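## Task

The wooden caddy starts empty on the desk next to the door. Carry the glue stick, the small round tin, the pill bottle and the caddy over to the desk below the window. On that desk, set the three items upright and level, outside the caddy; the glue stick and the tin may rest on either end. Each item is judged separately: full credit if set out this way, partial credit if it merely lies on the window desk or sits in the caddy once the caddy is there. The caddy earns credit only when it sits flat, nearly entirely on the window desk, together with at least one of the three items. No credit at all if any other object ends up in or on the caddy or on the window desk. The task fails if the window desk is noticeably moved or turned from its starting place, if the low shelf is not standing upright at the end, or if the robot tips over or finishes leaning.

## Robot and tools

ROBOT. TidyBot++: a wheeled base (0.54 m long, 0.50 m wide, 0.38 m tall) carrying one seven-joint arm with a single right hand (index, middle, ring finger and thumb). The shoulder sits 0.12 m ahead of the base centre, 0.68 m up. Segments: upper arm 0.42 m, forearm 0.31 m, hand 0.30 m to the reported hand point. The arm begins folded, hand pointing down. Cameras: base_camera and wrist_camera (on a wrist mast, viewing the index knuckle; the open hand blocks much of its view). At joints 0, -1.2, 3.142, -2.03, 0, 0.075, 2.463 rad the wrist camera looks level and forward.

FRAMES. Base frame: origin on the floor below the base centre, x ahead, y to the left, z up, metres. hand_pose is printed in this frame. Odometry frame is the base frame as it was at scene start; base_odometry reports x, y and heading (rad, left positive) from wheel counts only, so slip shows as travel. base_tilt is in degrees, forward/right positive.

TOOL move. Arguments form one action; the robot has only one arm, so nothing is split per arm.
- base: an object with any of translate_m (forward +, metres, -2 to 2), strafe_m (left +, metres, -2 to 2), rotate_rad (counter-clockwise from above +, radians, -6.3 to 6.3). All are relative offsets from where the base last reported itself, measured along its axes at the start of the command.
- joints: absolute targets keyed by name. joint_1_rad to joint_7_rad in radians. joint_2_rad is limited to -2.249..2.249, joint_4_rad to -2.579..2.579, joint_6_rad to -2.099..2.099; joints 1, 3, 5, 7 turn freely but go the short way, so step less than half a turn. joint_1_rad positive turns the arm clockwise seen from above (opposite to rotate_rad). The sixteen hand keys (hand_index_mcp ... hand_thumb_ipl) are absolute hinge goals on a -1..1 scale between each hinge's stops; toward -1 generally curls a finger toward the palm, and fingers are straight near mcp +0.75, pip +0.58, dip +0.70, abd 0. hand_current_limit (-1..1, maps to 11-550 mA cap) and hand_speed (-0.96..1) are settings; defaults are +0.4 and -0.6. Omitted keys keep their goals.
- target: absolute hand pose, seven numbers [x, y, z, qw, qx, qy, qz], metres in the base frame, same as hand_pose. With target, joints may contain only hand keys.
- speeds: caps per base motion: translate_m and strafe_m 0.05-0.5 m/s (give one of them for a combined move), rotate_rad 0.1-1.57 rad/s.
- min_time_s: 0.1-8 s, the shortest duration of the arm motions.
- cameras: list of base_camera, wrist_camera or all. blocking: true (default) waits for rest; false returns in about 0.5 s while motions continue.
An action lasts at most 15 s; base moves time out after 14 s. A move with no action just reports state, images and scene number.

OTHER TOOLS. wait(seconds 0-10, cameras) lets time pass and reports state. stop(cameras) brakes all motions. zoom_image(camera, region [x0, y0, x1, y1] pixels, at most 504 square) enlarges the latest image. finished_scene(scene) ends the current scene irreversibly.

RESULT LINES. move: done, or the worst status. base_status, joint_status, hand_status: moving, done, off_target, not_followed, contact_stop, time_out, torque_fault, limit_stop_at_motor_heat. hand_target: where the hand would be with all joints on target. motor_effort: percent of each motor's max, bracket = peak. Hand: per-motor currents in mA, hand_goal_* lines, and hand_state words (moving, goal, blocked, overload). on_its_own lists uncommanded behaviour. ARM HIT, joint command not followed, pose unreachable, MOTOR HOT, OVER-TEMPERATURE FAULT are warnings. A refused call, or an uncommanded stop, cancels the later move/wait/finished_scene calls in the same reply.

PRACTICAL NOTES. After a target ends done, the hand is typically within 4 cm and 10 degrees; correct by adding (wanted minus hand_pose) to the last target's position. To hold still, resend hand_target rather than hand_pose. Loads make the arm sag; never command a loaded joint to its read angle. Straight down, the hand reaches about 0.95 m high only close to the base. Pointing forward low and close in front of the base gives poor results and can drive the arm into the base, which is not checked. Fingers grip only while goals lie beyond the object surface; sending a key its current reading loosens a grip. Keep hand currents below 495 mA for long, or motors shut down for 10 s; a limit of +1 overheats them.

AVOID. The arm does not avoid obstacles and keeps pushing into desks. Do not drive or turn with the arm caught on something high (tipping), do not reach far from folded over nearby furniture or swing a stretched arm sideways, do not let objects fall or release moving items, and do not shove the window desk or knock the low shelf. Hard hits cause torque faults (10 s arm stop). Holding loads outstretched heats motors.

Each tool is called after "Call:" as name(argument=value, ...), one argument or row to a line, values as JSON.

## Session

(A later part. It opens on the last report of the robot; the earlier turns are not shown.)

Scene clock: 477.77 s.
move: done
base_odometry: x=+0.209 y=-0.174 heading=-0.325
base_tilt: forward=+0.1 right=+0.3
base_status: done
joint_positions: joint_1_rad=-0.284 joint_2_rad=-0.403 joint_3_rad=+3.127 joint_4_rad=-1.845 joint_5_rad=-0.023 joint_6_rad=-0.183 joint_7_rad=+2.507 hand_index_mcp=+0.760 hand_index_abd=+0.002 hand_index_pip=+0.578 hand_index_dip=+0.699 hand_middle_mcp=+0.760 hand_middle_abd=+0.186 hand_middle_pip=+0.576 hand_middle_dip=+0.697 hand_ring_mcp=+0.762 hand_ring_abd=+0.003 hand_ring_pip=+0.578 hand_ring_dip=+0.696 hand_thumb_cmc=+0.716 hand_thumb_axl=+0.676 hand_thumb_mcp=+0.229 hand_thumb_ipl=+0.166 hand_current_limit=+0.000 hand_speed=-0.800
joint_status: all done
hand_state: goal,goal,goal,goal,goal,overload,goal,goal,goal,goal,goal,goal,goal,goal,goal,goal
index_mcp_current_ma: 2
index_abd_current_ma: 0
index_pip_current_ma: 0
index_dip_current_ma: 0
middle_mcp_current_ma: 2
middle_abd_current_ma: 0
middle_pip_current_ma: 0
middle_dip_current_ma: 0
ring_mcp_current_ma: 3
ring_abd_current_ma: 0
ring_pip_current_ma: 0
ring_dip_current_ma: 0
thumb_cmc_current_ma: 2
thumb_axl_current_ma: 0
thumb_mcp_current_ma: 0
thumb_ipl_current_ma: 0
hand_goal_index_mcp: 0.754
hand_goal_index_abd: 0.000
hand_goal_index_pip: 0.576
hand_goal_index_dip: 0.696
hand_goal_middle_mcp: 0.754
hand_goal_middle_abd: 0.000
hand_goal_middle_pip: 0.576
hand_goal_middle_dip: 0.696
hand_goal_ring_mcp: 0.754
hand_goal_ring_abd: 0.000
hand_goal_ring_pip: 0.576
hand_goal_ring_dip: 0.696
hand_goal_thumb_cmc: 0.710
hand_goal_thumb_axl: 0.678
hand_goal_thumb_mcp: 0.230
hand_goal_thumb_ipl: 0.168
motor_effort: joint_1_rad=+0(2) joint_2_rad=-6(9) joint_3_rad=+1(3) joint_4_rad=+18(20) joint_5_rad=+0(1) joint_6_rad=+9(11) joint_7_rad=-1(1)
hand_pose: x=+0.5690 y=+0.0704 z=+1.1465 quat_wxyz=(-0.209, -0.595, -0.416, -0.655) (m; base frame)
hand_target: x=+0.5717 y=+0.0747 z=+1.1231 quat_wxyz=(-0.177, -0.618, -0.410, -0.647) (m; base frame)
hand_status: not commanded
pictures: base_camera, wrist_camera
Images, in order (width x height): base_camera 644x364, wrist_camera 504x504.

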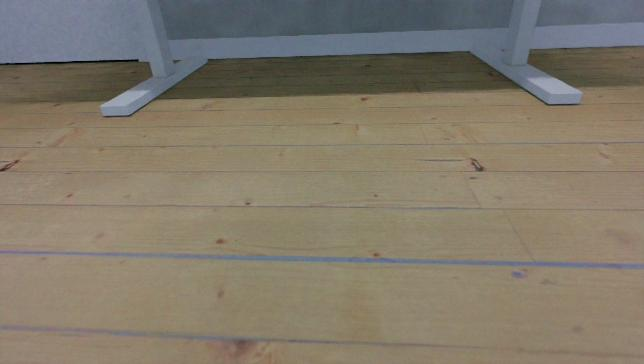

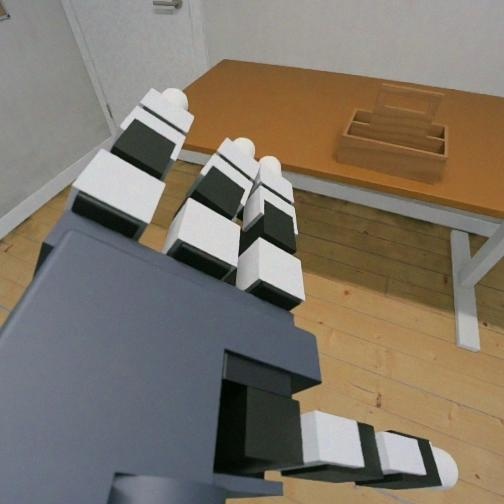

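Call:
move(
  base={"translate_m": 0.35},
  cameras=["wrist_camera"],
)

Call:
zoom_image(
  camera="wrist_camera",
  region=[300, 80, 500, 280],
)

Scene clock: 490.93 s.
move: done
base_odometry: x=+0.541 y=-0.286 heading=-0.326
base_tilt: forward=+0.1 right=+0.3
base_status: done
joint_positions: joint_1_rad=-0.284 joint_2_rad=-0.397 joint_3_rad=+3.127 joint_4_rad=-1.845 joint_5_rad=-0.023 joint_6_rad=-0.183 joint_7_rad=+2.507 hand_index_mcp=+0.760 hand_index_abd=+0.002 hand_index_pip=+0.578 hand_index_dip=+0.699 hand_middle_mcp=+0.760 hand_middle_abd=+0.186 hand_middle_pip=+0.576 hand_middle_dip=+0.697 hand_ring_mcp=+0.762 hand_ring_abd=+0.003 hand_ring_pip=+0.578 hand_ring_dip=+0.696 hand_thumb_cmc=+0.716 hand_thumb_axl=+0.676 hand_thumb_mcp=+0.229 hand_thumb_ipl=+0.166 hand_current_limit=+0.000 hand_speed=-0.800
joint_status: not commanded
hand_state: goal,goal,goal,goal,goal,overload,goal,goal,goal,goal,goal,goal,goal,goal,goal,goal
index_mcp_current_ma: 2
index_abd_current_ma: 0
index_pip_current_ma: 0
index_dip_current_ma: 0
middle_mcp_current_ma: 2
middle_abd_current_ma: 0
middle_pip_current_ma: 0
middle_dip_current_ma: 0
ring_mcp_current_ma: 3
ring_abd_current_ma: 0
ring_pip_current_ma: 0
ring_dip_current_ma: 0
thumb_cmc_current_ma: 2
thumb_axl_current_ma: 0
thumb_mcp_current_ma: 0
thumb_ipl_current_ma: 0
hand_goal_index_mcp: 0.754
hand_goal_index_abd: 0.000
hand_goal_index_pip: 0.576
hand_goal_index_dip: 0.696
hand_goal_middle_mcp: 0.754
hand_goal_middle_abd: 0.000
hand_goal_middle_pip: 0.576
hand_goal_middle_dip: 0.696
hand_goal_ring_mcp: 0.754
hand_goal_ring_abd: 0.000
hand_goal_ring_pip: 0.576
hand_goal_ring_dip: 0.696
hand_goal_thumb_cmc: 0.710
hand_goal_thumb_axl: 0.678
hand_goal_thumb_mcp: 0.230
hand_goal_thumb_ipl: 0.168
motor_effort: joint_1_rad=+0(1) joint_2_rad=-6(9) joint_3_rad=+1(2) joint_4_rad=+18(19) joint_5_rad=+0(1) joint_6_rad=+8(9) joint_7_rad=-1(1)
hand_pose: x=+0.5718 y=+0.0712 z=+1.1436 quat_wxyz=(-0.208, -0.597, -0.417, -0.653) (m; base frame)
hand_target: x=+0.5717 y=+0.0747 z=+1.1231 quat_wxyz=(-0.177, -0.618, -0.410, -0.647) (m; base frame)
hand_status: not commanded
pictures: wrist_camera
Images, in order (width x height): wrist_camera 504x504.

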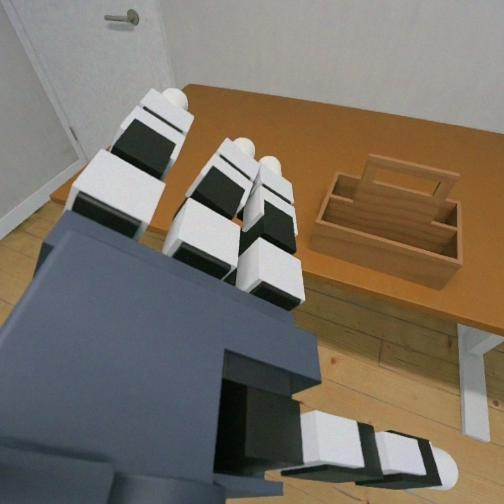

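Scaled by 2.520 from the camera's 504x504 image, which has a finer 720x720 frame.

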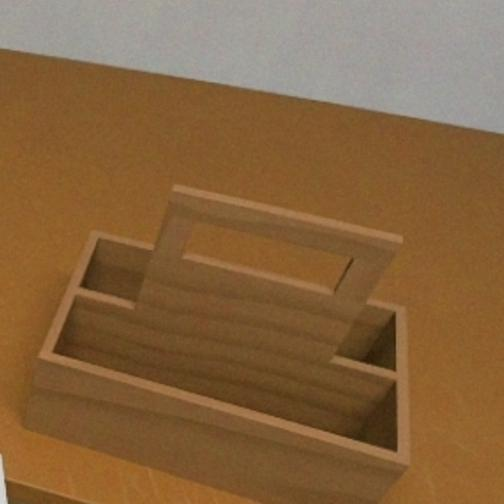

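Call:
move(
  base={"translate_m": 0.29, "strafe_m": -0.055, "rotate_rad": -0.035},
  speeds={"translate_m": 0.25},
  cameras=["wrist_camera"],
)

Call:
zoom_image(
  camera="wrist_camera",
  region=[284, 180, 504, 400],
)

Scene clock: 509.90 s.
move: done
base_odometry: x=+0.798 y=-0.431 heading=-0.361
base_tilt: forward=+0.1 right=+0.3
base_status: done
joint_positions: joint_1_rad=-0.286 joint_2_rad=-0.399 joint_3_rad=+3.127 joint_4_rad=-1.845 joint_5_rad=-0.023 joint_6_rad=-0.183 joint_7_rad=+2.507 hand_index_mcp=+0.760 hand_index_abd=+0.002 hand_index_pip=+0.578 hand_index_dip=+0.699 hand_middle_mcp=+0.760 hand_middle_abd=+0.187 hand_middle_pip=+0.576 hand_middle_dip=+0.697 hand_ring_mcp=+0.762 hand_ring_abd=+0.003 hand_ring_pip=+0.578 hand_ring_dip=+0.696 hand_thumb_cmc=+0.716 hand_thumb_axl=+0.676 hand_thumb_mcp=+0.229 hand_thumb_ipl=+0.166 hand_current_limit=+0.000 hand_speed=-0.800
joint_status: not commanded
hand_state: goal,goal,goal,goal,goal,overload,goal,goal,goal,goal,goal,goal,goal,goal,goal,goal
index_mcp_current_ma: 2
index_abd_current_ma: 0
index_pip_current_ma: 0
index_dip_current_ma: 0
middle_mcp_current_ma: 2
middle_abd_current_ma: 0
middle_pip_current_ma: 0
middle_dip_current_ma: 0
ring_mcp_current_ma: 3
ring_abd_current_ma: 0
ring_pip_current_ma: 0
ring_dip_current_ma: 0
thumb_cmc_current_ma: 2
thumb_axl_current_ma: 0
thumb_mcp_current_ma: 0
thumb_ipl_current_ma: 0
hand_goal_index_mcp: 0.754
hand_goal_index_abd: 0.000
hand_goal_index_pip: 0.576
hand_goal_index_dip: 0.696
hand_goal_middle_mcp: 0.754
hand_goal_middle_abd: 0.000
hand_goal_middle_pip: 0.576
hand_goal_middle_dip: 0.696
hand_goal_ring_mcp: 0.754
hand_goal_ring_abd: 0.000
hand_goal_ring_pip: 0.576
hand_goal_ring_dip: 0.696
hand_goal_thumb_cmc: 0.710
hand_goal_thumb_axl: 0.678
hand_goal_thumb_mcp: 0.230
hand_goal_thumb_ipl: 0.168
motor_effort: joint_1_rad=-1(2) joint_2_rad=-5(8) joint_3_rad=+1(3) joint_4_rad=+18(19) joint_5_rad=+0(1) joint_6_rad=+9(9) joint_7_rad=+0(1)
hand_pose: x=+0.5706 y=+0.0715 z=+1.1447 quat_wxyz=(-0.208, -0.596, -0.417, -0.654) (m; base frame)
hand_target: x=+0.5717 y=+0.0747 z=+1.1231 quat_wxyz=(-0.177, -0.618, -0.410, -0.647) (m; base frame)
hand_status: not commanded
pictures: wrist_camera
Images, in order (width x height): wrist_camera 504x504.

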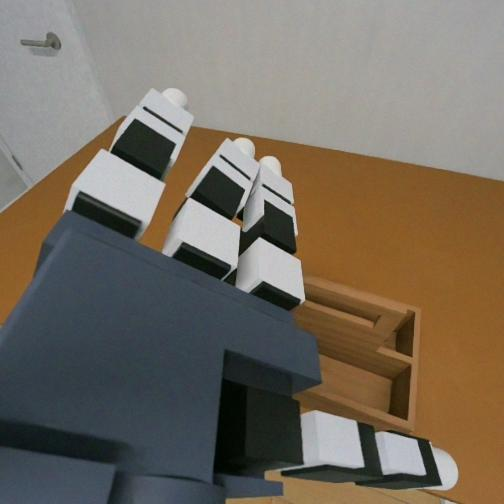

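Scaled by 2.291 from the camera's 504x504 image, which has a finer 720x720 frame.

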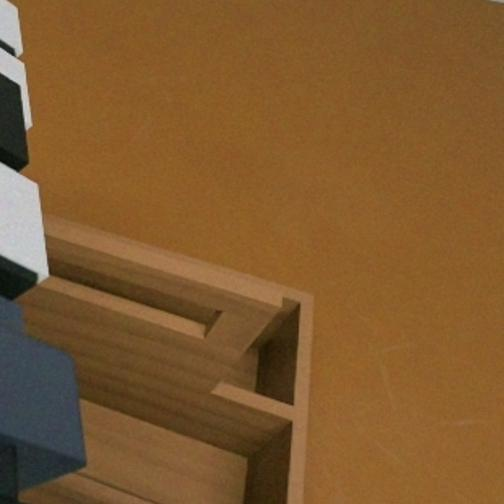

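Call:
move(
  joints={"joint_1_rad": 0.02, "joint_7_rad": -0.02, "hand_index_mcp": -0.479, "hand_middle_mcp": -0.479, "hand_index_dip": -0.609, "hand_middle_dip": -0.609, "hand_index_abd": -0.22, "hand_current_limit": 0.3, "hand_speed": -0.6},
  min_time_s=2.5,
  cameras=["wrist_camera"],
)

Call:
move(
  joints={"joint_2_rad": -0.04, "joint_4_rad": -1.70, "joint_6_rad": 0.14, "hand_index_abd": 0.0},
  min_time_s=2.5,
  cameras=["wrist_camera"],
)

Scene clock: 528.80 s.
move: done
base_odometry: x=+0.798 y=-0.431 heading=-0.361
base_tilt: forward=+0.1 right=+0.3
base_status: not commanded
joint_positions: joint_1_rad=-0.001 joint_2_rad=-0.399 joint_3_rad=+3.127 joint_4_rad=-1.845 joint_5_rad=-0.023 joint_6_rad=-0.183 joint_7_rad=+0.028 hand_index_mcp=-0.476 hand_index_abd=-0.210 hand_index_pip=+0.578 hand_index_dip=-0.605 hand_middle_mcp=-0.476 hand_middle_abd=+0.010 hand_middle_pip=+0.576 hand_middle_dip=-0.605 hand_ring_mcp=+0.745 hand_ring_abd=+0.003 hand_ring_pip=+0.576 hand_ring_dip=+0.696 hand_thumb_cmc=+0.703 hand_thumb_axl=+0.676 hand_thumb_mcp=+0.229 hand_thumb_ipl=+0.166 hand_current_limit=+0.300 hand_speed=-0.600
joint_status: all done
hand_state: goal,goal,goal,goal,goal,overload,goal,goal,goal,goal,goal,goal,goal,goal,goal,goal
index_mcp_current_ma: 0
index_abd_current_ma: 3
index_pip_current_ma: 0
index_dip_current_ma: 0
middle_mcp_current_ma: 0
middle_abd_current_ma: 0
middle_pip_current_ma: 0
middle_dip_current_ma: 1
ring_mcp_current_ma: -3
ring_abd_current_ma: 0
ring_pip_current_ma: 0
ring_dip_current_ma: 0
thumb_cmc_current_ma: -2
thumb_axl_current_ma: 0
thumb_mcp_current_ma: 0
thumb_ipl_current_ma: 0
hand_goal_index_mcp: -0.478
hand_goal_index_abd: -0.220
hand_goal_index_pip: 0.576
hand_goal_index_dip: -0.608
hand_goal_middle_mcp: -0.478
hand_goal_middle_abd: 0.000
hand_goal_middle_pip: 0.576
hand_goal_middle_dip: -0.608
hand_goal_ring_mcp: 0.754
hand_goal_ring_abd: 0.000
hand_goal_ring_pip: 0.576
hand_goal_ring_dip: 0.696
hand_goal_thumb_cmc: 0.710
hand_goal_thumb_axl: 0.678
hand_goal_thumb_mcp: 0.230
hand_goal_thumb_ipl: 0.168
motor_effort: joint_1_rad=-1(2) joint_2_rad=-5(7) joint_3_rad=+0(1) joint_4_rad=+18(18) joint_5_rad=+0(1) joint_6_rad=+8(9) joint_7_rad=-1(2)
hand_pose: x=+0.5628 y=+0.0330 z=+1.0059 quat_wxyz=(+0.487, -0.522, +0.507, -0.483) (m; base frame)
hand_target: x=+0.5592 y=+0.0288 z=+0.9910 quat_wxyz=(+0.487, -0.509, +0.539, -0.462) (m; base frame)
hand_status: not commanded
pictures: wrist_camera
Images, in order (width x height): wrist_camera 504x504.

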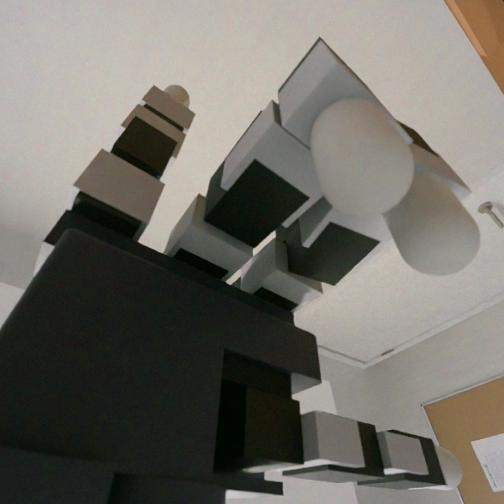

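Scene clock: 531.63 s.
move: done
base_odometry: x=+0.798 y=-0.431 heading=-0.361
base_tilt: forward=+0.1 right=+0.3
base_status: not commanded
joint_positions: joint_1_rad=-0.001 joint_2_rad=-0.058 joint_3_rad=+3.127 joint_4_rad=-1.718 joint_5_rad=-0.023 joint_6_rad=+0.058 joint_7_rad=+0.027 hand_index_mcp=-0.476 hand_index_abd=-0.003 hand_index_pip=+0.578 hand_index_dip=-0.605 hand_middle_mcp=-0.476 hand_middle_abd=+0.010 hand_middle_pip=+0.576 hand_middle_dip=-0.605 hand_ring_mcp=+0.745 hand_ring_abd=+0.003 hand_ring_pip=+0.576 hand_ring_dip=+0.696 hand_thumb_cmc=+0.703 hand_thumb_axl=+0.676 hand_thumb_mcp=+0.229 hand_thumb_ipl=+0.166 hand_current_limit=+0.300 hand_speed=-0.600
joint_status: all done
hand_state: goal,goal,goal,goal,goal,overload,goal,goal,goal,goal,goal,goal,goal,goal,goal,goal
index_mcp_current_ma: 0
index_abd_current_ma: 0
index_pip_current_ma: 0
index_dip_current_ma: 0
middle_mcp_current_ma: 0
middle_abd_current_ma: 0
middle_pip_current_ma: 0
middle_dip_current_ma: 1
ring_mcp_current_ma: -3
ring_abd_current_ma: 0
ring_pip_current_ma: 0
ring_dip_current_ma: 0
thumb_cmc_current_ma: -2
thumb_axl_current_ma: 0
thumb_mcp_current_ma: 0
thumb_ipl_current_ma: 0
hand_goal_index_mcp: -0.478
hand_goal_index_abd: 0.000
hand_goal_index_pip: 0.576
hand_goal_index_dip: -0.608
hand_goal_middle_mcp: -0.478
hand_goal_middle_abd: 0.000
hand_goal_middle_pip: 0.576
hand_goal_middle_dip: -0.608
hand_goal_ring_mcp: 0.754
hand_goal_ring_abd: 0.000
hand_goal_ring_pip: 0.576
hand_goal_ring_dip: 0.696
hand_goal_thumb_cmc: 0.710
hand_goal_thumb_axl: 0.678
hand_goal_thumb_mcp: 0.230
hand_goal_thumb_ipl: 0.168
motor_effort: joint_1_rad=-1(1) joint_2_rad=-15(17) joint_3_rad=+0(1) joint_4_rad=+18(19) joint_5_rad=+0(0) joint_6_rad=+8(9) joint_7_rad=-1(2)
hand_pose: x=+0.7057 y=+0.0326 z=+0.9791 quat_wxyz=(+0.494, -0.513, +0.503, -0.490) (m; base frame)
hand_target: x=+0.7208 y=+0.0225 z=+1.0061 quat_wxyz=(+0.524, -0.469, +0.505, -0.501) (m; base frame)
hand_status: not commanded
pictures: wrist_camera
Images, in order (width x height): wrist_camera 504x504.

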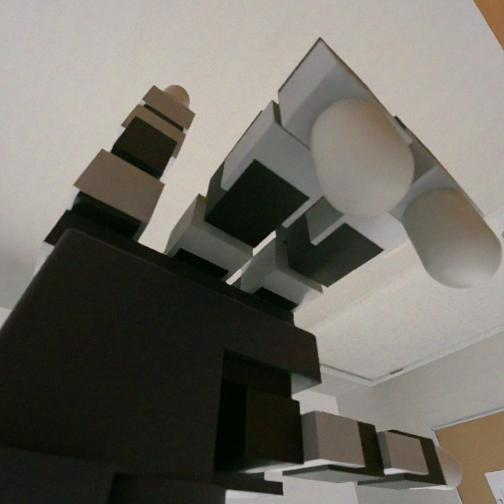

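Call:
move(
  joints={"joint_2_rad": -0.42, "joint_4_rad": -1.86, "joint_6_rad": -0.30, "joint_1_rad": -0.38, "joint_7_rad": 2.46},
  min_time_s=2.5,
  base={"translate_m": 0.055},
  cameras=["wrist_camera"],
)

Call:
zoom_image(
  camera="wrist_camera",
  region=[304, 240, 504, 440],
)

Scene clock: 541.13 s.
move: done
base_odometry: x=+0.850 y=-0.450 heading=-0.361
base_tilt: forward=+0.1 right=+0.3
base_status: done
joint_positions: joint_1_rad=-0.360 joint_2_rad=-0.410 joint_3_rad=+3.127 joint_4_rad=-1.838 joint_5_rad=-0.023 joint_6_rad=-0.217 joint_7_rad=+2.411 hand_index_mcp=-0.477 hand_index_abd=+0.001 hand_index_pip=+0.578 hand_index_dip=-0.605 hand_middle_mcp=-0.477 hand_middle_abd=+0.100 hand_middle_pip=+0.576 hand_middle_dip=-0.605 hand_ring_mcp=+0.760 hand_ring_abd=+0.003 hand_ring_pip=+0.576 hand_ring_dip=+0.696 hand_thumb_cmc=+0.714 hand_thumb_axl=+0.676 hand_thumb_mcp=+0.229 hand_thumb_ipl=+0.166 hand_current_limit=+0.300 hand_speed=-0.600
joint_status: all done
hand_state: goal,goal,goal,goal,goal,overload,goal,goal,goal,goal,goal,goal,goal,goal,goal,goal
index_mcp_current_ma: 0
index_abd_current_ma: 0
index_pip_current_ma: 0
index_dip_current_ma: 0
middle_mcp_current_ma: 0
middle_abd_current_ma: 0
middle_pip_current_ma: 0
middle_dip_current_ma: 0
ring_mcp_current_ma: 2
ring_abd_current_ma: 0
ring_pip_current_ma: 0
ring_dip_current_ma: 0
thumb_cmc_current_ma: 1
thumb_axl_current_ma: 0
thumb_mcp_current_ma: 0
thumb_ipl_current_ma: 0
hand_goal_index_mcp: -0.478
hand_goal_index_abd: 0.000
hand_goal_index_pip: 0.576
hand_goal_index_dip: -0.608
hand_goal_middle_mcp: -0.478
hand_goal_middle_abd: 0.000
hand_goal_middle_pip: 0.576
hand_goal_middle_dip: -0.608
hand_goal_ring_mcp: 0.754
hand_goal_ring_abd: 0.000
hand_goal_ring_pip: 0.576
hand_goal_ring_dip: 0.696
hand_goal_thumb_cmc: 0.710
hand_goal_thumb_axl: 0.678
hand_goal_thumb_mcp: 0.230
hand_goal_thumb_ipl: 0.168
motor_effort: joint_1_rad=-1(2) joint_2_rad=-5(19) joint_3_rad=+1(2) joint_4_rad=+18(20) joint_5_rad=+1(1) joint_6_rad=+8(10) joint_7_rad=-1(2)
hand_pose: x=+0.5610 y=+0.0988 z=+1.1369 quat_wxyz=(-0.150, -0.604, -0.414, -0.664) (m; base frame)
hand_target: x=+0.5568 y=+0.1087 z=+1.1047 quat_wxyz=(-0.145, -0.619, -0.449, -0.628) (m; base frame)
hand_status: not commanded
pictures: wrist_camera
Images, in order (width x height): wrist_camera 504x504.

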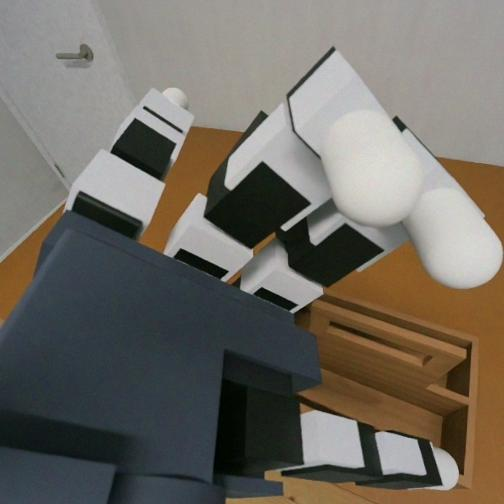

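Scaled by 2.520 from the camera's 504x504 image, which has a finer 720x720 frame.

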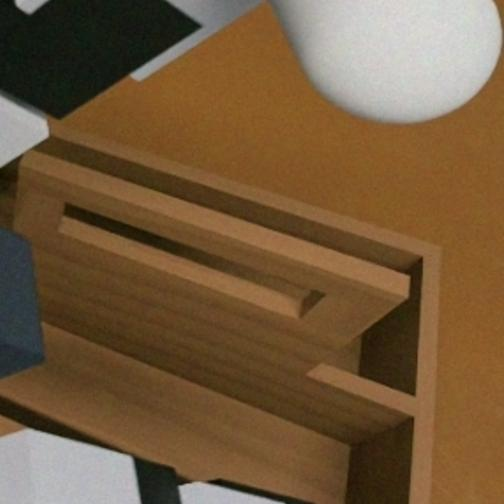

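Call:
move(
  joints={"joint_1_rad": 0.02, "joint_7_rad": -0.02, "hand_index_abd": -0.22},
  min_time_s=2.5,
)

Call:
move(
  joints={"joint_2_rad": -0.04, "joint_4_rad": -1.70, "joint_6_rad": 0.14, "hand_index_abd": 0.0},
  min_time_s=2,
  cameras=["wrist_camera"],
)

Scene clock: 551.17 s.
move: done
base_odometry: x=+0.850 y=-0.450 heading=-0.361
base_tilt: forward=+0.1 right=+0.3
base_status: not commanded
joint_positions: joint_1_rad=+0.000 joint_2_rad=-0.410 joint_3_rad=+3.127 joint_4_rad=-1.838 joint_5_rad=-0.023 joint_6_rad=-0.217 joint_7_rad=+0.028 hand_index_mcp=-0.477 hand_index_abd=-0.208 hand_index_pip=+0.578 hand_index_dip=-0.605 hand_middle_mcp=-0.477 hand_middle_abd=+0.012 hand_middle_pip=+0.576 hand_middle_dip=-0.606 hand_ring_mcp=+0.745 hand_ring_abd=+0.003 hand_ring_pip=+0.576 hand_ring_dip=+0.696 hand_thumb_cmc=+0.703 hand_thumb_axl=+0.676 hand_thumb_mcp=+0.229 hand_thumb_ipl=+0.166 hand_current_limit=+0.300 hand_speed=-0.600
joint_status: all done
hand_state: goal,goal,goal,goal,goal,overload,goal,goal,goal,goal,goal,goal,goal,goal,goal,goal
index_mcp_current_ma: 0
index_abd_current_ma: 4
index_pip_current_ma: 0
index_dip_current_ma: 0
middle_mcp_current_ma: 0
middle_abd_current_ma: 0
middle_pip_current_ma: 0
middle_dip_current_ma: 0
ring_mcp_current_ma: -3
ring_abd_current_ma: 0
ring_pip_current_ma: 0
ring_dip_current_ma: 0
thumb_cmc_current_ma: -2
thumb_axl_current_ma: 0
thumb_mcp_current_ma: 0
thumb_ipl_current_ma: 0
hand_goal_index_mcp: -0.478
hand_goal_index_abd: -0.220
hand_goal_index_pip: 0.576
hand_goal_index_dip: -0.608
hand_goal_middle_mcp: -0.478
hand_goal_middle_abd: 0.000
hand_goal_middle_pip: 0.576
hand_goal_middle_dip: -0.608
hand_goal_ring_mcp: 0.754
hand_goal_ring_abd: 0.000
hand_goal_ring_pip: 0.576
hand_goal_ring_dip: 0.696
hand_goal_thumb_cmc: 0.710
hand_goal_thumb_axl: 0.678
hand_goal_thumb_mcp: 0.230
hand_goal_thumb_ipl: 0.168
motor_effort: joint_1_rad=-1(2) joint_2_rad=-5(6) joint_3_rad=+1(2) joint_4_rad=+18(18) joint_5_rad=+0(1) joint_6_rad=+8(9) joint_7_rad=-1(1)
hand_pose: x=+0.5559 y=+0.0329 z=+1.0050 quat_wxyz=(+0.483, -0.526, +0.510, -0.479) (m; base frame)
hand_target: x=+0.5421 y=+0.0299 z=+0.9738 quat_wxyz=(+0.469, -0.526, +0.555, -0.443) (m; base frame)
hand_status: not commanded
pictures: none

Scene clock: 553.50 s.
move: done
base_odometry: x=+0.850 y=-0.450 heading=-0.361
base_tilt: forward=+0.1 right=+0.3
base_status: not commanded
joint_positions: joint_1_rad=+0.000 joint_2_rad=-0.056 joint_3_rad=+3.127 joint_4_rad=-1.718 joint_5_rad=-0.023 joint_6_rad=+0.057 joint_7_rad=+0.027 hand_index_mcp=-0.477 hand_index_abd=-0.003 hand_index_pip=+0.578 hand_index_dip=-0.605 hand_middle_mcp=-0.477 hand_middle_abd=+0.012 hand_middle_pip=+0.576 hand_middle_dip=-0.606 hand_ring_mcp=+0.745 hand_ring_abd=+0.003 hand_ring_pip=+0.576 hand_ring_dip=+0.696 hand_thumb_cmc=+0.702 hand_thumb_axl=+0.676 hand_thumb_mcp=+0.229 hand_thumb_ipl=+0.166 hand_current_limit=+0.300 hand_speed=-0.600
joint_status: all done
hand_state: goal,goal,goal,goal,goal,overload,goal,goal,goal,goal,goal,goal,goal,goal,goal,goal
index_mcp_current_ma: 0
index_abd_current_ma: 0
index_pip_current_ma: 0
index_dip_current_ma: 0
middle_mcp_current_ma: 0
middle_abd_current_ma: 0
middle_pip_current_ma: 0
middle_dip_current_ma: 0
ring_mcp_current_ma: -3
ring_abd_current_ma: 0
ring_pip_current_ma: 0
ring_dip_current_ma: 0
thumb_cmc_current_ma: -2
thumb_axl_current_ma: 0
thumb_mcp_current_ma: 0
thumb_ipl_current_ma: 0
hand_goal_index_mcp: -0.478
hand_goal_index_abd: 0.000
hand_goal_index_pip: 0.576
hand_goal_index_dip: -0.608
hand_goal_middle_mcp: -0.478
hand_goal_middle_abd: 0.000
hand_goal_middle_pip: 0.576
hand_goal_middle_dip: -0.608
hand_goal_ring_mcp: 0.754
hand_goal_ring_abd: 0.000
hand_goal_ring_pip: 0.576
hand_goal_ring_dip: 0.696
hand_goal_thumb_cmc: 0.710
hand_goal_thumb_axl: 0.678
hand_goal_thumb_mcp: 0.230
hand_goal_thumb_ipl: 0.168
motor_effort: joint_1_rad=-1(1) joint_2_rad=-15(18) joint_3_rad=+0(1) joint_4_rad=+18(19) joint_5_rad=+0(0) joint_6_rad=+8(9) joint_7_rad=+0(1)
hand_pose: x=+0.7064 y=+0.0322 z=+0.9781 quat_wxyz=(+0.494, -0.513, +0.504, -0.489) (m; base frame)
hand_target: x=+0.7208 y=+0.0225 z=+1.0061 quat_wxyz=(+0.524, -0.469, +0.505, -0.501) (m; base frame)
hand_status: not commanded
pictures: wrist_camera
Images, in order (width x height): wrist_camera 504x504.

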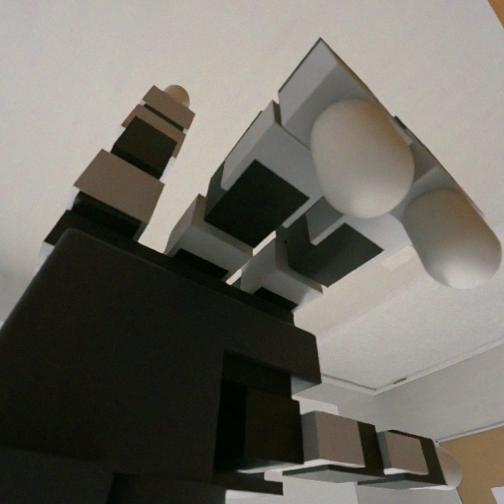

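Call:
move(
  joints={"joint_2_rad": -0.015, "joint_4_rad": -1.845, "joint_6_rad": 0.30},
  min_time_s=2,
  cameras=["wrist_camera"],
)

Scene clock: 557.73 s.
move: done
base_odometry: x=+0.850 y=-0.450 heading=-0.361
base_tilt: forward=+0.1 right=+0.3
base_status: not commanded
joint_positions: joint_1_rad=+0.000 joint_2_rad=-0.039 joint_3_rad=+3.127 joint_4_rad=-1.824 joint_5_rad=-0.023 joint_6_rad=+0.217 joint_7_rad=+0.027 hand_index_mcp=-0.477 hand_index_abd=-0.003 hand_index_pip=+0.578 hand_index_dip=-0.605 hand_middle_mcp=-0.477 hand_middle_abd=+0.012 hand_middle_pip=+0.576 hand_middle_dip=-0.606 hand_ring_mcp=+0.745 hand_ring_abd=+0.003 hand_ring_pip=+0.576 hand_ring_dip=+0.696 hand_thumb_cmc=+0.702 hand_thumb_axl=+0.676 hand_thumb_mcp=+0.229 hand_thumb_ipl=+0.166 hand_current_limit=+0.300 hand_speed=-0.600
joint_status: all done
hand_state: goal,goal,goal,goal,goal,overload,goal,goal,goal,goal,goal,goal,goal,goal,goal,goal
index_mcp_current_ma: 0
index_abd_current_ma: 0
index_pip_current_ma: 0
index_dip_current_ma: 0
middle_mcp_current_ma: 0
middle_abd_current_ma: 0
middle_pip_current_ma: 0
middle_dip_current_ma: 0
ring_mcp_current_ma: -3
ring_abd_current_ma: 0
ring_pip_current_ma: 0
ring_dip_current_ma: 0
thumb_cmc_current_ma: -2
thumb_axl_current_ma: 0
thumb_mcp_current_ma: 0
thumb_ipl_current_ma: 0
hand_goal_index_mcp: -0.478
hand_goal_index_abd: 0.000
hand_goal_index_pip: 0.576
hand_goal_index_dip: -0.608
hand_goal_middle_mcp: -0.478
hand_goal_middle_abd: 0.000
hand_goal_middle_pip: 0.576
hand_goal_middle_dip: -0.608
hand_goal_ring_mcp: 0.754
hand_goal_ring_abd: 0.000
hand_goal_ring_pip: 0.576
hand_goal_ring_dip: 0.696
hand_goal_thumb_cmc: 0.710
hand_goal_thumb_axl: 0.678
hand_goal_thumb_mcp: 0.230
hand_goal_thumb_ipl: 0.168
motor_effort: joint_1_rad=-1(1) joint_2_rad=-16(18) joint_3_rad=+1(1) joint_4_rad=+18(19) joint_5_rad=+0(0) joint_6_rad=+8(9) joint_7_rad=-1(2)
hand_pose: x=+0.7111 y=+0.0311 z=+0.9514 quat_wxyz=(+0.502, -0.503, +0.495, -0.500) (m; base frame)
hand_target: x=+0.7215 y=+0.0204 z=+0.9507 quat_wxyz=(+0.520, -0.470, +0.509, -0.500) (m; base frame)
hand_status: not commanded
pictures: wrist_camera
Images, in order (width x height): wrist_camera 504x504.

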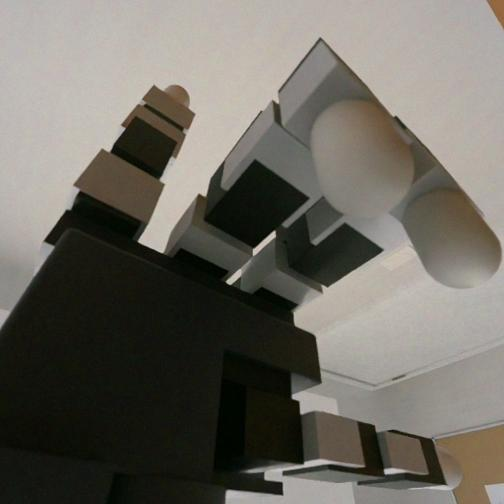

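Call:
move(
  joints={"joint_2_rad": 0.005, "joint_4_rad": -1.928, "joint_6_rad": 0.405},
  min_time_s=1.5,
  cameras=["wrist_camera"],
)

Scene clock: 561.07 s.
move: done
base_odometry: x=+0.850 y=-0.450 heading=-0.361
base_tilt: forward=+0.1 right=+0.3
base_status: not commanded
joint_positions: joint_1_rad=+0.000 joint_2_rad=-0.039 joint_3_rad=+3.127 joint_4_rad=-1.877 joint_5_rad=-0.023 joint_6_rad=+0.349 joint_7_rad=+0.027 hand_index_mcp=-0.477 hand_index_abd=-0.003 hand_index_pip=+0.578 hand_index_dip=-0.605 hand_middle_mcp=-0.477 hand_middle_abd=+0.012 hand_middle_pip=+0.576 hand_middle_dip=-0.606 hand_ring_mcp=+0.745 hand_ring_abd=+0.003 hand_ring_pip=+0.576 hand_ring_dip=+0.696 hand_thumb_cmc=+0.702 hand_thumb_axl=+0.676 hand_thumb_mcp=+0.229 hand_thumb_ipl=+0.166 hand_current_limit=+0.300 hand_speed=-0.600
joint_status: all done
hand_state: goal,goal,goal,goal,goal,overload,goal,goal,goal,goal,goal,goal,goal,goal,goal,goal
index_mcp_current_ma: 0
index_abd_current_ma: 0
index_pip_current_ma: 0
index_dip_current_ma: 0
middle_mcp_current_ma: 0
middle_abd_current_ma: 0
middle_pip_current_ma: 0
middle_dip_current_ma: 0
ring_mcp_current_ma: -3
ring_abd_current_ma: 0
ring_pip_current_ma: 0
ring_dip_current_ma: 0
thumb_cmc_current_ma: -2
thumb_axl_current_ma: 0
thumb_mcp_current_ma: 0
thumb_ipl_current_ma: 0
hand_goal_index_mcp: -0.478
hand_goal_index_abd: 0.000
hand_goal_index_pip: 0.576
hand_goal_index_dip: -0.608
hand_goal_middle_mcp: -0.478
hand_goal_middle_abd: 0.000
hand_goal_middle_pip: 0.576
hand_goal_middle_dip: -0.608
hand_goal_ring_mcp: 0.754
hand_goal_ring_abd: 0.000
hand_goal_ring_pip: 0.576
hand_goal_ring_dip: 0.696
hand_goal_thumb_cmc: 0.710
hand_goal_thumb_axl: 0.678
hand_goal_thumb_mcp: 0.230
hand_goal_thumb_ipl: 0.168
motor_effort: joint_1_rad=-1(1) joint_2_rad=-9(16) joint_3_rad=+1(1) joint_4_rad=+12(18) joint_5_rad=-1(1) joint_6_rad=+5(9) joint_7_rad=-2(2)
hand_pose: x=+0.7128 y=+0.0301 z=+0.9591 quat_wxyz=(+0.520, -0.482, +0.476, -0.520) (m; base frame)
hand_target: x=+0.7202 y=+0.0190 z=+0.9205 quat_wxyz=(+0.519, -0.469, +0.509, -0.502) (m; base frame)
hand_status: not commanded
pictures: wrist_camera
Images, in order (width x height): wrist_camera 504x504.

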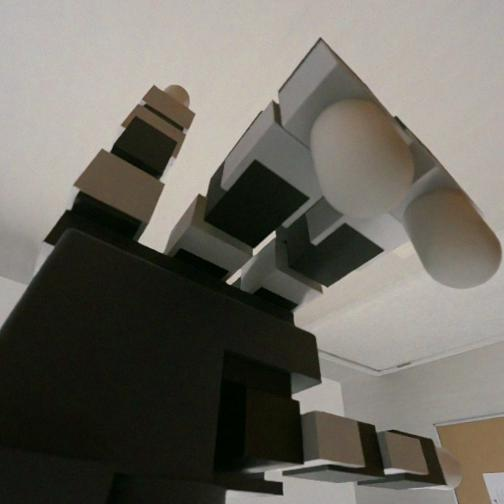

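Call:
move(
  joints={"joint_2_rad": -0.04, "joint_4_rad": -1.74, "joint_6_rad": 0.12},
  min_time_s=1.5,
  cameras=["wrist_camera"],
)

Call:
move(
  joints={"hand_index_dip": 0.696, "hand_middle_dip": 0.696},
  base={"translate_m": -0.035},
  speeds={"translate_m": 0.1},
  cameras=["wrist_camera"],
)

Scene clock: 569.30 s.
move: done
base_odometry: x=+0.850 y=-0.450 heading=-0.361
base_tilt: forward=+0.1 right=+0.3
base_status: not commanded
joint_positions: joint_1_rad=+0.000 joint_2_rad=-0.036 joint_3_rad=+3.127 joint_4_rad=-1.757 joint_5_rad=-0.023 joint_6_rad=+0.203 joint_7_rad=+0.026 hand_index_mcp=-0.477 hand_index_abd=-0.003 hand_index_pip=+0.578 hand_index_dip=-0.605 hand_middle_mcp=-0.477 hand_middle_abd=+0.012 hand_middle_pip=+0.576 hand_middle_dip=-0.606 hand_ring_mcp=+0.745 hand_ring_abd=+0.003 hand_ring_pip=+0.576 hand_ring_dip=+0.696 hand_thumb_cmc=+0.702 hand_thumb_axl=+0.676 hand_thumb_mcp=+0.229 hand_thumb_ipl=+0.166 hand_current_limit=+0.300 hand_speed=-0.600
joint_status: all done
hand_state: goal,goal,goal,goal,goal,overload,goal,goal,goal,goal,goal,goal,goal,goal,goal,goal
index_mcp_current_ma: 0
index_abd_current_ma: 0
index_pip_current_ma: 0
index_dip_current_ma: 0
middle_mcp_current_ma: 0
middle_abd_current_ma: 0
middle_pip_current_ma: 0
middle_dip_current_ma: 0
ring_mcp_current_ma: -3
ring_abd_current_ma: 0
ring_pip_current_ma: 0
ring_dip_current_ma: 0
thumb_cmc_current_ma: -2
thumb_axl_current_ma: 0
thumb_mcp_current_ma: 0
thumb_ipl_current_ma: 0
hand_goal_index_mcp: -0.478
hand_goal_index_abd: 0.000
hand_goal_index_pip: 0.576
hand_goal_index_dip: -0.608
hand_goal_middle_mcp: -0.478
hand_goal_middle_abd: 0.000
hand_goal_middle_pip: 0.576
hand_goal_middle_dip: -0.608
hand_goal_ring_mcp: 0.754
hand_goal_ring_abd: 0.000
hand_goal_ring_pip: 0.576
hand_goal_ring_dip: 0.696
hand_goal_thumb_cmc: 0.710
hand_goal_thumb_axl: 0.678
hand_goal_thumb_mcp: 0.230
hand_goal_thumb_ipl: 0.168
motor_effort: joint_1_rad=+0(1) joint_2_rad=-16(17) joint_3_rad=+0(1) joint_4_rad=+18(18) joint_5_rad=+0(1) joint_6_rad=+9(10) joint_7_rad=-1(2)
hand_pose: x=+0.7197 y=+0.0314 z=+0.9866 quat_wxyz=(+0.515, -0.490, +0.483, -0.512) (m; base frame)
hand_target: x=+0.7148 y=+0.0228 z=+0.9754 quat_wxyz=(+0.509, -0.484, +0.520, -0.486) (m; base frame)
hand_status: not commanded
pictures: wrist_camera
Images, in order (width x height): wrist_camera 504x504.

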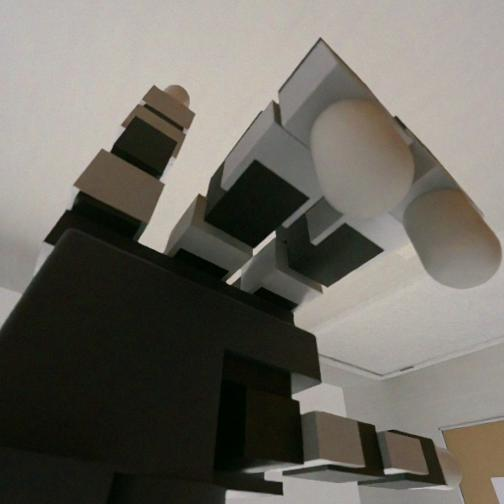

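Scene clock: 570.70 s.
move: done
base_odometry: x=+0.817 y=-0.438 heading=-0.361
base_tilt: forward=+0.1 right=+0.3
base_status: done
joint_positions: joint_1_rad=+0.000 joint_2_rad=-0.040 joint_3_rad=+3.127 joint_4_rad=-1.756 joint_5_rad=-0.023 joint_6_rad=+0.202 joint_7_rad=+0.026 hand_index_mcp=-0.478 hand_index_abd=-0.003 hand_index_pip=+0.578 hand_index_dip=+0.693 hand_middle_mcp=-0.478 hand_middle_abd=+0.012 hand_middle_pip=+0.576 hand_middle_dip=+0.693 hand_ring_mcp=+0.745 hand_ring_abd=+0.003 hand_ring_pip=+0.576 hand_ring_dip=+0.696 hand_thumb_cmc=+0.702 hand_thumb_axl=+0.676 hand_thumb_mcp=+0.229 hand_thumb_ipl=+0.166 hand_current_limit=+0.300 hand_speed=-0.600
joint_status: all done
hand_state: goal,goal,goal,goal,goal,overload,goal,goal,goal,goal,goal,goal,goal,goal,goal,goal
index_mcp_current_ma: 0
index_abd_current_ma: 0
index_pip_current_ma: 0
index_dip_current_ma: 0
middle_mcp_current_ma: 0
middle_abd_current_ma: 0
middle_pip_current_ma: 0
middle_dip_current_ma: 0
ring_mcp_current_ma: -4
ring_abd_current_ma: 0
ring_pip_current_ma: 0
ring_dip_current_ma: 0
thumb_cmc_current_ma: -3
thumb_axl_current_ma: 0
thumb_mcp_current_ma: 0
thumb_ipl_current_ma: 0
hand_goal_index_mcp: -0.478
hand_goal_index_abd: 0.000
hand_goal_index_pip: 0.576
hand_goal_index_dip: 0.696
hand_goal_middle_mcp: -0.478
hand_goal_middle_abd: 0.000
hand_goal_middle_pip: 0.576
hand_goal_middle_dip: 0.696
hand_goal_ring_mcp: 0.754
hand_goal_ring_abd: 0.000
hand_goal_ring_pip: 0.576
hand_goal_ring_dip: 0.696
hand_goal_thumb_cmc: 0.710
hand_goal_thumb_axl: 0.678
hand_goal_thumb_mcp: 0.230
hand_goal_thumb_ipl: 0.168
motor_effort: joint_1_rad=-1(2) joint_2_rad=-16(21) joint_3_rad=+0(1) joint_4_rad=+18(18) joint_5_rad=+0(0) joint_6_rad=+8(9) joint_7_rad=-1(1)
hand_pose: x=+0.7185 y=+0.0313 z=+0.9886 quat_wxyz=(+0.515, -0.489, +0.482, -0.512) (m; base frame)
hand_target: x=+0.7148 y=+0.0228 z=+0.9754 quat_wxyz=(+0.509, -0.484, +0.520, -0.486) (m; base frame)
hand_status: not commanded
pictures: wrist_camera
Images, in order (width x height): wrist_camera 504x504.

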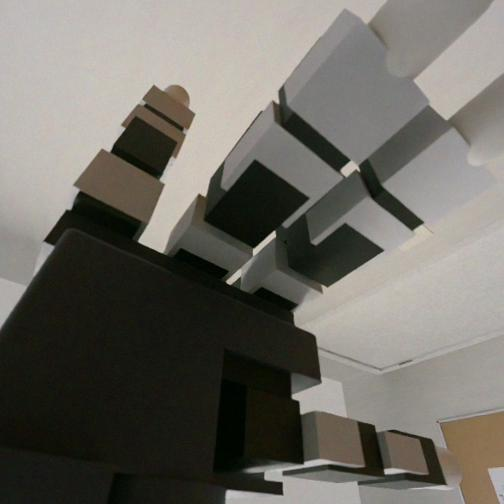

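Call:
move(
  joints={"joint_2_rad": 0.0, "joint_4_rad": -1.885, "joint_6_rad": 0.355},
  min_time_s=2,
  cameras=["wrist_camera"],
)

Scene clock: 574.33 s.
move: done
base_odometry: x=+0.817 y=-0.438 heading=-0.361
base_tilt: forward=+0.1 right=+0.3
base_status: not commanded
joint_positions: joint_1_rad=+0.000 joint_2_rad=-0.023 joint_3_rad=+3.127 joint_4_rad=-1.864 joint_5_rad=-0.023 joint_6_rad=+0.273 joint_7_rad=+0.026 hand_index_mcp=-0.478 hand_index_abd=-0.003 hand_index_pip=+0.578 hand_index_dip=+0.693 hand_middle_mcp=-0.478 hand_middle_abd=+0.012 hand_middle_pip=+0.576 hand_middle_dip=+0.693 hand_ring_mcp=+0.745 hand_ring_abd=+0.003 hand_ring_pip=+0.576 hand_ring_dip=+0.696 hand_thumb_cmc=+0.702 hand_thumb_axl=+0.676 hand_thumb_mcp=+0.229 hand_thumb_ipl=+0.166 hand_current_limit=+0.300 hand_speed=-0.600
joint_status: all done
hand_state: goal,goal,goal,goal,goal,overload,goal,goal,goal,goal,goal,goal,goal,goal,goal,goal
index_mcp_current_ma: 0
index_abd_current_ma: 0
index_pip_current_ma: 0
index_dip_current_ma: 0
middle_mcp_current_ma: 0
middle_abd_current_ma: 0
middle_pip_current_ma: 0
middle_dip_current_ma: 0
ring_mcp_current_ma: -4
ring_abd_current_ma: 0
ring_pip_current_ma: 0
ring_dip_current_ma: 0
thumb_cmc_current_ma: -3
thumb_axl_current_ma: 0
thumb_mcp_current_ma: 0
thumb_ipl_current_ma: 0
hand_goal_index_mcp: -0.478
hand_goal_index_abd: 0.000
hand_goal_index_pip: 0.576
hand_goal_index_dip: 0.696
hand_goal_middle_mcp: -0.478
hand_goal_middle_abd: 0.000
hand_goal_middle_pip: 0.576
hand_goal_middle_dip: 0.696
hand_goal_ring_mcp: 0.754
hand_goal_ring_abd: 0.000
hand_goal_ring_pip: 0.576
hand_goal_ring_dip: 0.696
hand_goal_thumb_cmc: 0.710
hand_goal_thumb_axl: 0.678
hand_goal_thumb_mcp: 0.230
hand_goal_thumb_ipl: 0.168
motor_effort: joint_1_rad=-1(1) joint_2_rad=-17(17) joint_3_rad=+0(1) joint_4_rad=+17(19) joint_5_rad=+0(0) joint_6_rad=+8(10) joint_7_rad=-1(1)
hand_pose: x=+0.7134 y=+0.0307 z=+0.9346 quat_wxyz=(+0.502, -0.502, +0.496, -0.500) (m; base frame)
hand_target: x=+0.7230 y=+0.0196 z=+0.9342 quat_wxyz=(+0.519, -0.470, +0.509, -0.501) (m; base frame)
hand_status: not commanded
pictures: wrist_camera
Images, in order (width x height): wrist_camera 504x504.

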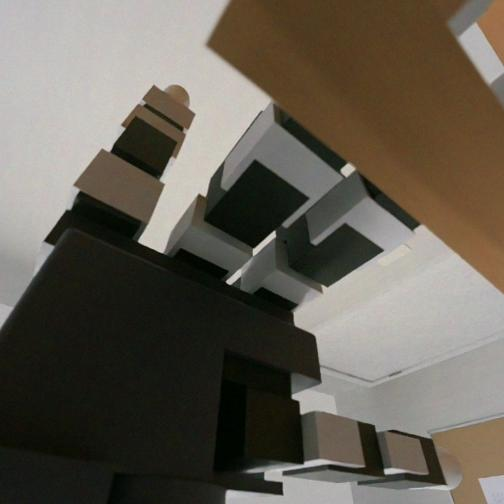

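Call:
zoom_image(
  camera="wrist_camera",
  region=[200, 0, 504, 304],
)

Scaled by 1.658 from the camera's 504x504 image, which has a finer 720x720 frame.

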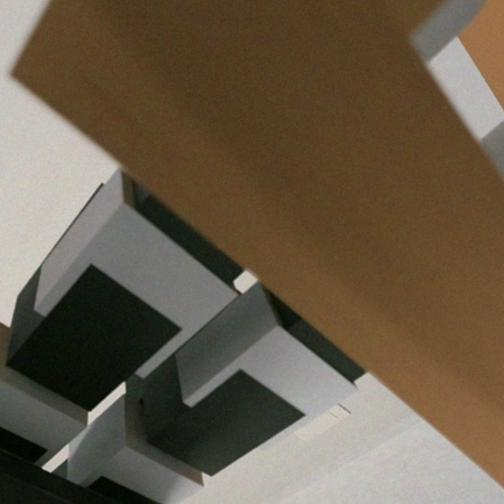

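Call:
move(
  joints={"joint_2_rad": 0.032, "joint_4_rad": -2.01, "joint_6_rad": 0.53},
  min_time_s=2,
  cameras=["wrist_camera"],
)

Scene clock: 593.03 s.
move: done
base_odometry: x=+0.817 y=-0.438 heading=-0.361
base_tilt: forward=+0.1 right=+0.3
base_status: not commanded
joint_positions: joint_1_rad=+0.000 joint_2_rad=+0.008 joint_3_rad=+3.127 joint_4_rad=-1.989 joint_5_rad=-0.023 joint_6_rad=+0.447 joint_7_rad=+0.026 hand_index_mcp=-0.478 hand_index_abd=-0.003 hand_index_pip=+0.578 hand_index_dip=+0.693 hand_middle_mcp=-0.478 hand_middle_abd=+0.012 hand_middle_pip=+0.576 hand_middle_dip=+0.693 hand_ring_mcp=+0.745 hand_ring_abd=+0.003 hand_ring_pip=+0.576 hand_ring_dip=+0.696 hand_thumb_cmc=+0.702 hand_thumb_axl=+0.676 hand_thumb_mcp=+0.229 hand_thumb_ipl=+0.166 hand_current_limit=+0.300 hand_speed=-0.600
joint_status: all done
hand_state: goal,goal,goal,goal,goal,overload,goal,goal,goal,goal,goal,goal,goal,goal,goal,goal
index_mcp_current_ma: 0
index_abd_current_ma: 0
index_pip_current_ma: 0
index_dip_current_ma: 0
middle_mcp_current_ma: 0
middle_abd_current_ma: 0
middle_pip_current_ma: 0
middle_dip_current_ma: 0
ring_mcp_current_ma: -4
ring_abd_current_ma: 0
ring_pip_current_ma: 0
ring_dip_current_ma: 0
thumb_cmc_current_ma: -3
thumb_axl_current_ma: 0
thumb_mcp_current_ma: 0
thumb_ipl_current_ma: 0
hand_goal_index_mcp: -0.478
hand_goal_index_abd: 0.000
hand_goal_index_pip: 0.576
hand_goal_index_dip: 0.696
hand_goal_middle_mcp: -0.478
hand_goal_middle_abd: 0.000
hand_goal_middle_pip: 0.576
hand_goal_middle_dip: 0.696
hand_goal_ring_mcp: 0.754
hand_goal_ring_abd: 0.000
hand_goal_ring_pip: 0.576
hand_goal_ring_dip: 0.696
hand_goal_thumb_cmc: 0.710
hand_goal_thumb_axl: 0.678
hand_goal_thumb_mcp: 0.230
hand_goal_thumb_ipl: 0.168
motor_effort: joint_1_rad=-1(1) joint_2_rad=-17(18) joint_3_rad=+0(1) joint_4_rad=+17(18) joint_5_rad=+0(0) joint_6_rad=+8(11) joint_7_rad=-1(1)
hand_pose: x=+0.7114 y=+0.0293 z=+0.8938 quat_wxyz=(+0.505, -0.497, +0.492, -0.505) (m; base frame)
hand_target: x=+0.7189 y=+0.0174 z=+0.8938 quat_wxyz=(+0.521, -0.464, +0.505, -0.507) (m; base frame)
hand_status: not commanded
pictures: wrist_camera
Images, in order (width x height): wrist_camera 504x504.

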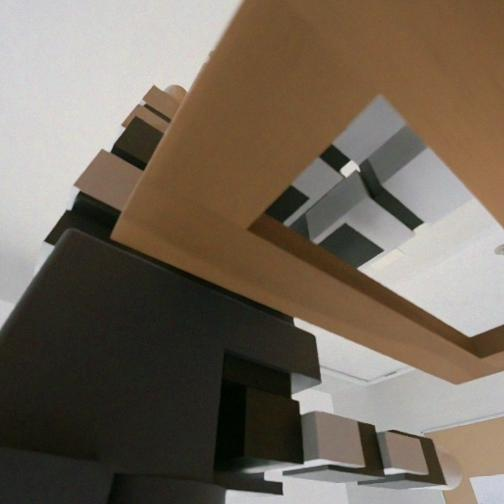

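Call:
move(
  base={"translate_m": 0.013},
  speeds={"translate_m": 0.05},
  cameras=["wrist_camera"],
)

Scene clock: 609.53 s.
move: done
base_odometry: x=+0.829 y=-0.443 heading=-0.361
base_tilt: forward=+0.1 right=+0.3
base_status: done
joint_positions: joint_1_rad=+0.000 joint_2_rad=+0.016 joint_3_rad=+3.127 joint_4_rad=-1.991 joint_5_rad=-0.023 joint_6_rad=+0.449 joint_7_rad=+0.026 hand_index_mcp=-0.478 hand_index_abd=-0.003 hand_index_pip=+0.578 hand_index_dip=+0.693 hand_middle_mcp=-0.478 hand_middle_abd=+0.012 hand_middle_pip=+0.576 hand_middle_dip=+0.693 hand_ring_mcp=+0.745 hand_ring_abd=+0.003 hand_ring_pip=+0.576 hand_ring_dip=+0.696 hand_thumb_cmc=+0.702 hand_thumb_axl=+0.676 hand_thumb_mcp=+0.229 hand_thumb_ipl=+0.166 hand_current_limit=+0.300 hand_speed=-0.600
joint_status: not commanded
hand_state: goal,goal,goal,goal,goal,overload,goal,goal,goal,goal,goal,goal,goal,goal,goal,goal
index_mcp_current_ma: 0
index_abd_current_ma: 0
index_pip_current_ma: 0
index_dip_current_ma: 0
middle_mcp_current_ma: 0
middle_abd_current_ma: 0
middle_pip_current_ma: 0
middle_dip_current_ma: 0
ring_mcp_current_ma: -4
ring_abd_current_ma: 0
ring_pip_current_ma: 0
ring_dip_current_ma: 0
thumb_cmc_current_ma: -3
thumb_axl_current_ma: 0
thumb_mcp_current_ma: 0
thumb_ipl_current_ma: 0
hand_goal_index_mcp: -0.478
hand_goal_index_abd: 0.000
hand_goal_index_pip: 0.576
hand_goal_index_dip: 0.696
hand_goal_middle_mcp: -0.478
hand_goal_middle_abd: 0.000
hand_goal_middle_pip: 0.576
hand_goal_middle_dip: 0.696
hand_goal_ring_mcp: 0.754
hand_goal_ring_abd: 0.000
hand_goal_ring_pip: 0.576
hand_goal_ring_dip: 0.696
hand_goal_thumb_cmc: 0.710
hand_goal_thumb_axl: 0.678
hand_goal_thumb_mcp: 0.230
hand_goal_thumb_ipl: 0.168
motor_effort: joint_1_rad=-1(1) joint_2_rad=-16(20) joint_3_rad=+0(1) joint_4_rad=+17(17) joint_5_rad=+0(0) joint_6_rad=+8(9) joint_7_rad=-1(1)
hand_pose: x=+0.7128 y=+0.0292 z=+0.8890 quat_wxyz=(+0.503, -0.499, +0.494, -0.504) (m; base frame)
hand_target: x=+0.7189 y=+0.0174 z=+0.8938 quat_wxyz=(+0.521, -0.464, +0.505, -0.507) (m; base frame)
hand_status: not commanded
pictures: wrist_camera
Images, in order (width x height): wrist_camera 504x504.

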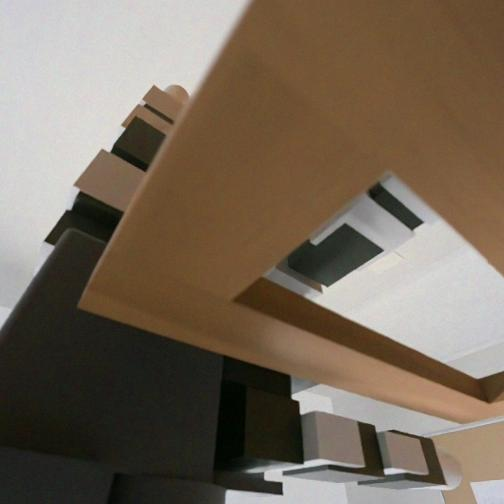

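Call:
move(
  base={"translate_m": -0.005, "strafe_m": -0.015},
  speeds={"translate_m": 0.05},
  cameras=["wrist_camera"],
)

Scene clock: 617.67 s.
move: done
base_odometry: x=+0.819 y=-0.455 heading=-0.361
base_tilt: forward=+0.1 right=+0.3
base_status: done
joint_positions: joint_1_rad=+0.002 joint_2_rad=+0.016 joint_3_rad=+3.127 joint_4_rad=-1.991 joint_5_rad=-0.023 joint_6_rad=+0.450 joint_7_rad=+0.026 hand_index_mcp=-0.478 hand_index_abd=-0.002 hand_index_pip=+0.578 hand_index_dip=+0.693 hand_middle_mcp=-0.478 hand_middle_abd=+0.012 hand_middle_pip=+0.576 hand_middle_dip=+0.693 hand_ring_mcp=+0.745 hand_ring_abd=+0.003 hand_ring_pip=+0.576 hand_ring_dip=+0.696 hand_thumb_cmc=+0.702 hand_thumb_axl=+0.676 hand_thumb_mcp=+0.229 hand_thumb_ipl=+0.166 hand_current_limit=+0.300 hand_speed=-0.600
joint_status: not commanded
hand_state: goal,goal,goal,goal,goal,overload,goal,goal,goal,goal,goal,goal,goal,goal,goal,goal
index_mcp_current_ma: 0
index_abd_current_ma: 0
index_pip_current_ma: 0
index_dip_current_ma: 0
middle_mcp_current_ma: 0
middle_abd_current_ma: 0
middle_pip_current_ma: 0
middle_dip_current_ma: 0
ring_mcp_current_ma: -4
ring_abd_current_ma: 0
ring_pip_current_ma: 0
ring_dip_current_ma: 0
thumb_cmc_current_ma: -3
thumb_axl_current_ma: 0
thumb_mcp_current_ma: 0
thumb_ipl_current_ma: 0
hand_goal_index_mcp: -0.478
hand_goal_index_abd: 0.000
hand_goal_index_pip: 0.576
hand_goal_index_dip: 0.696
hand_goal_middle_mcp: -0.478
hand_goal_middle_abd: 0.000
hand_goal_middle_pip: 0.576
hand_goal_middle_dip: 0.696
hand_goal_ring_mcp: 0.754
hand_goal_ring_abd: 0.000
hand_goal_ring_pip: 0.576
hand_goal_ring_dip: 0.696
hand_goal_thumb_cmc: 0.710
hand_goal_thumb_axl: 0.678
hand_goal_thumb_mcp: 0.230
hand_goal_thumb_ipl: 0.168
motor_effort: joint_1_rad=-1(2) joint_2_rad=-16(19) joint_3_rad=+0(2) joint_4_rad=+17(18) joint_5_rad=+0(1) joint_6_rad=+8(9) joint_7_rad=-1(1)
hand_pose: x=+0.7131 y=+0.0276 z=+0.8888 quat_wxyz=(+0.503, -0.498, +0.495, -0.504) (m; base frame)
hand_target: x=+0.7189 y=+0.0174 z=+0.8938 quat_wxyz=(+0.521, -0.464, +0.505, -0.507) (m; base frame)
hand_status: not commanded
pictures: wrist_camera
Images, in order (width x height): wrist_camera 504x504.

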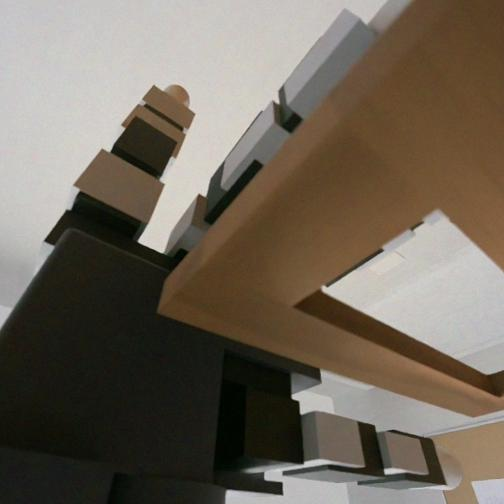

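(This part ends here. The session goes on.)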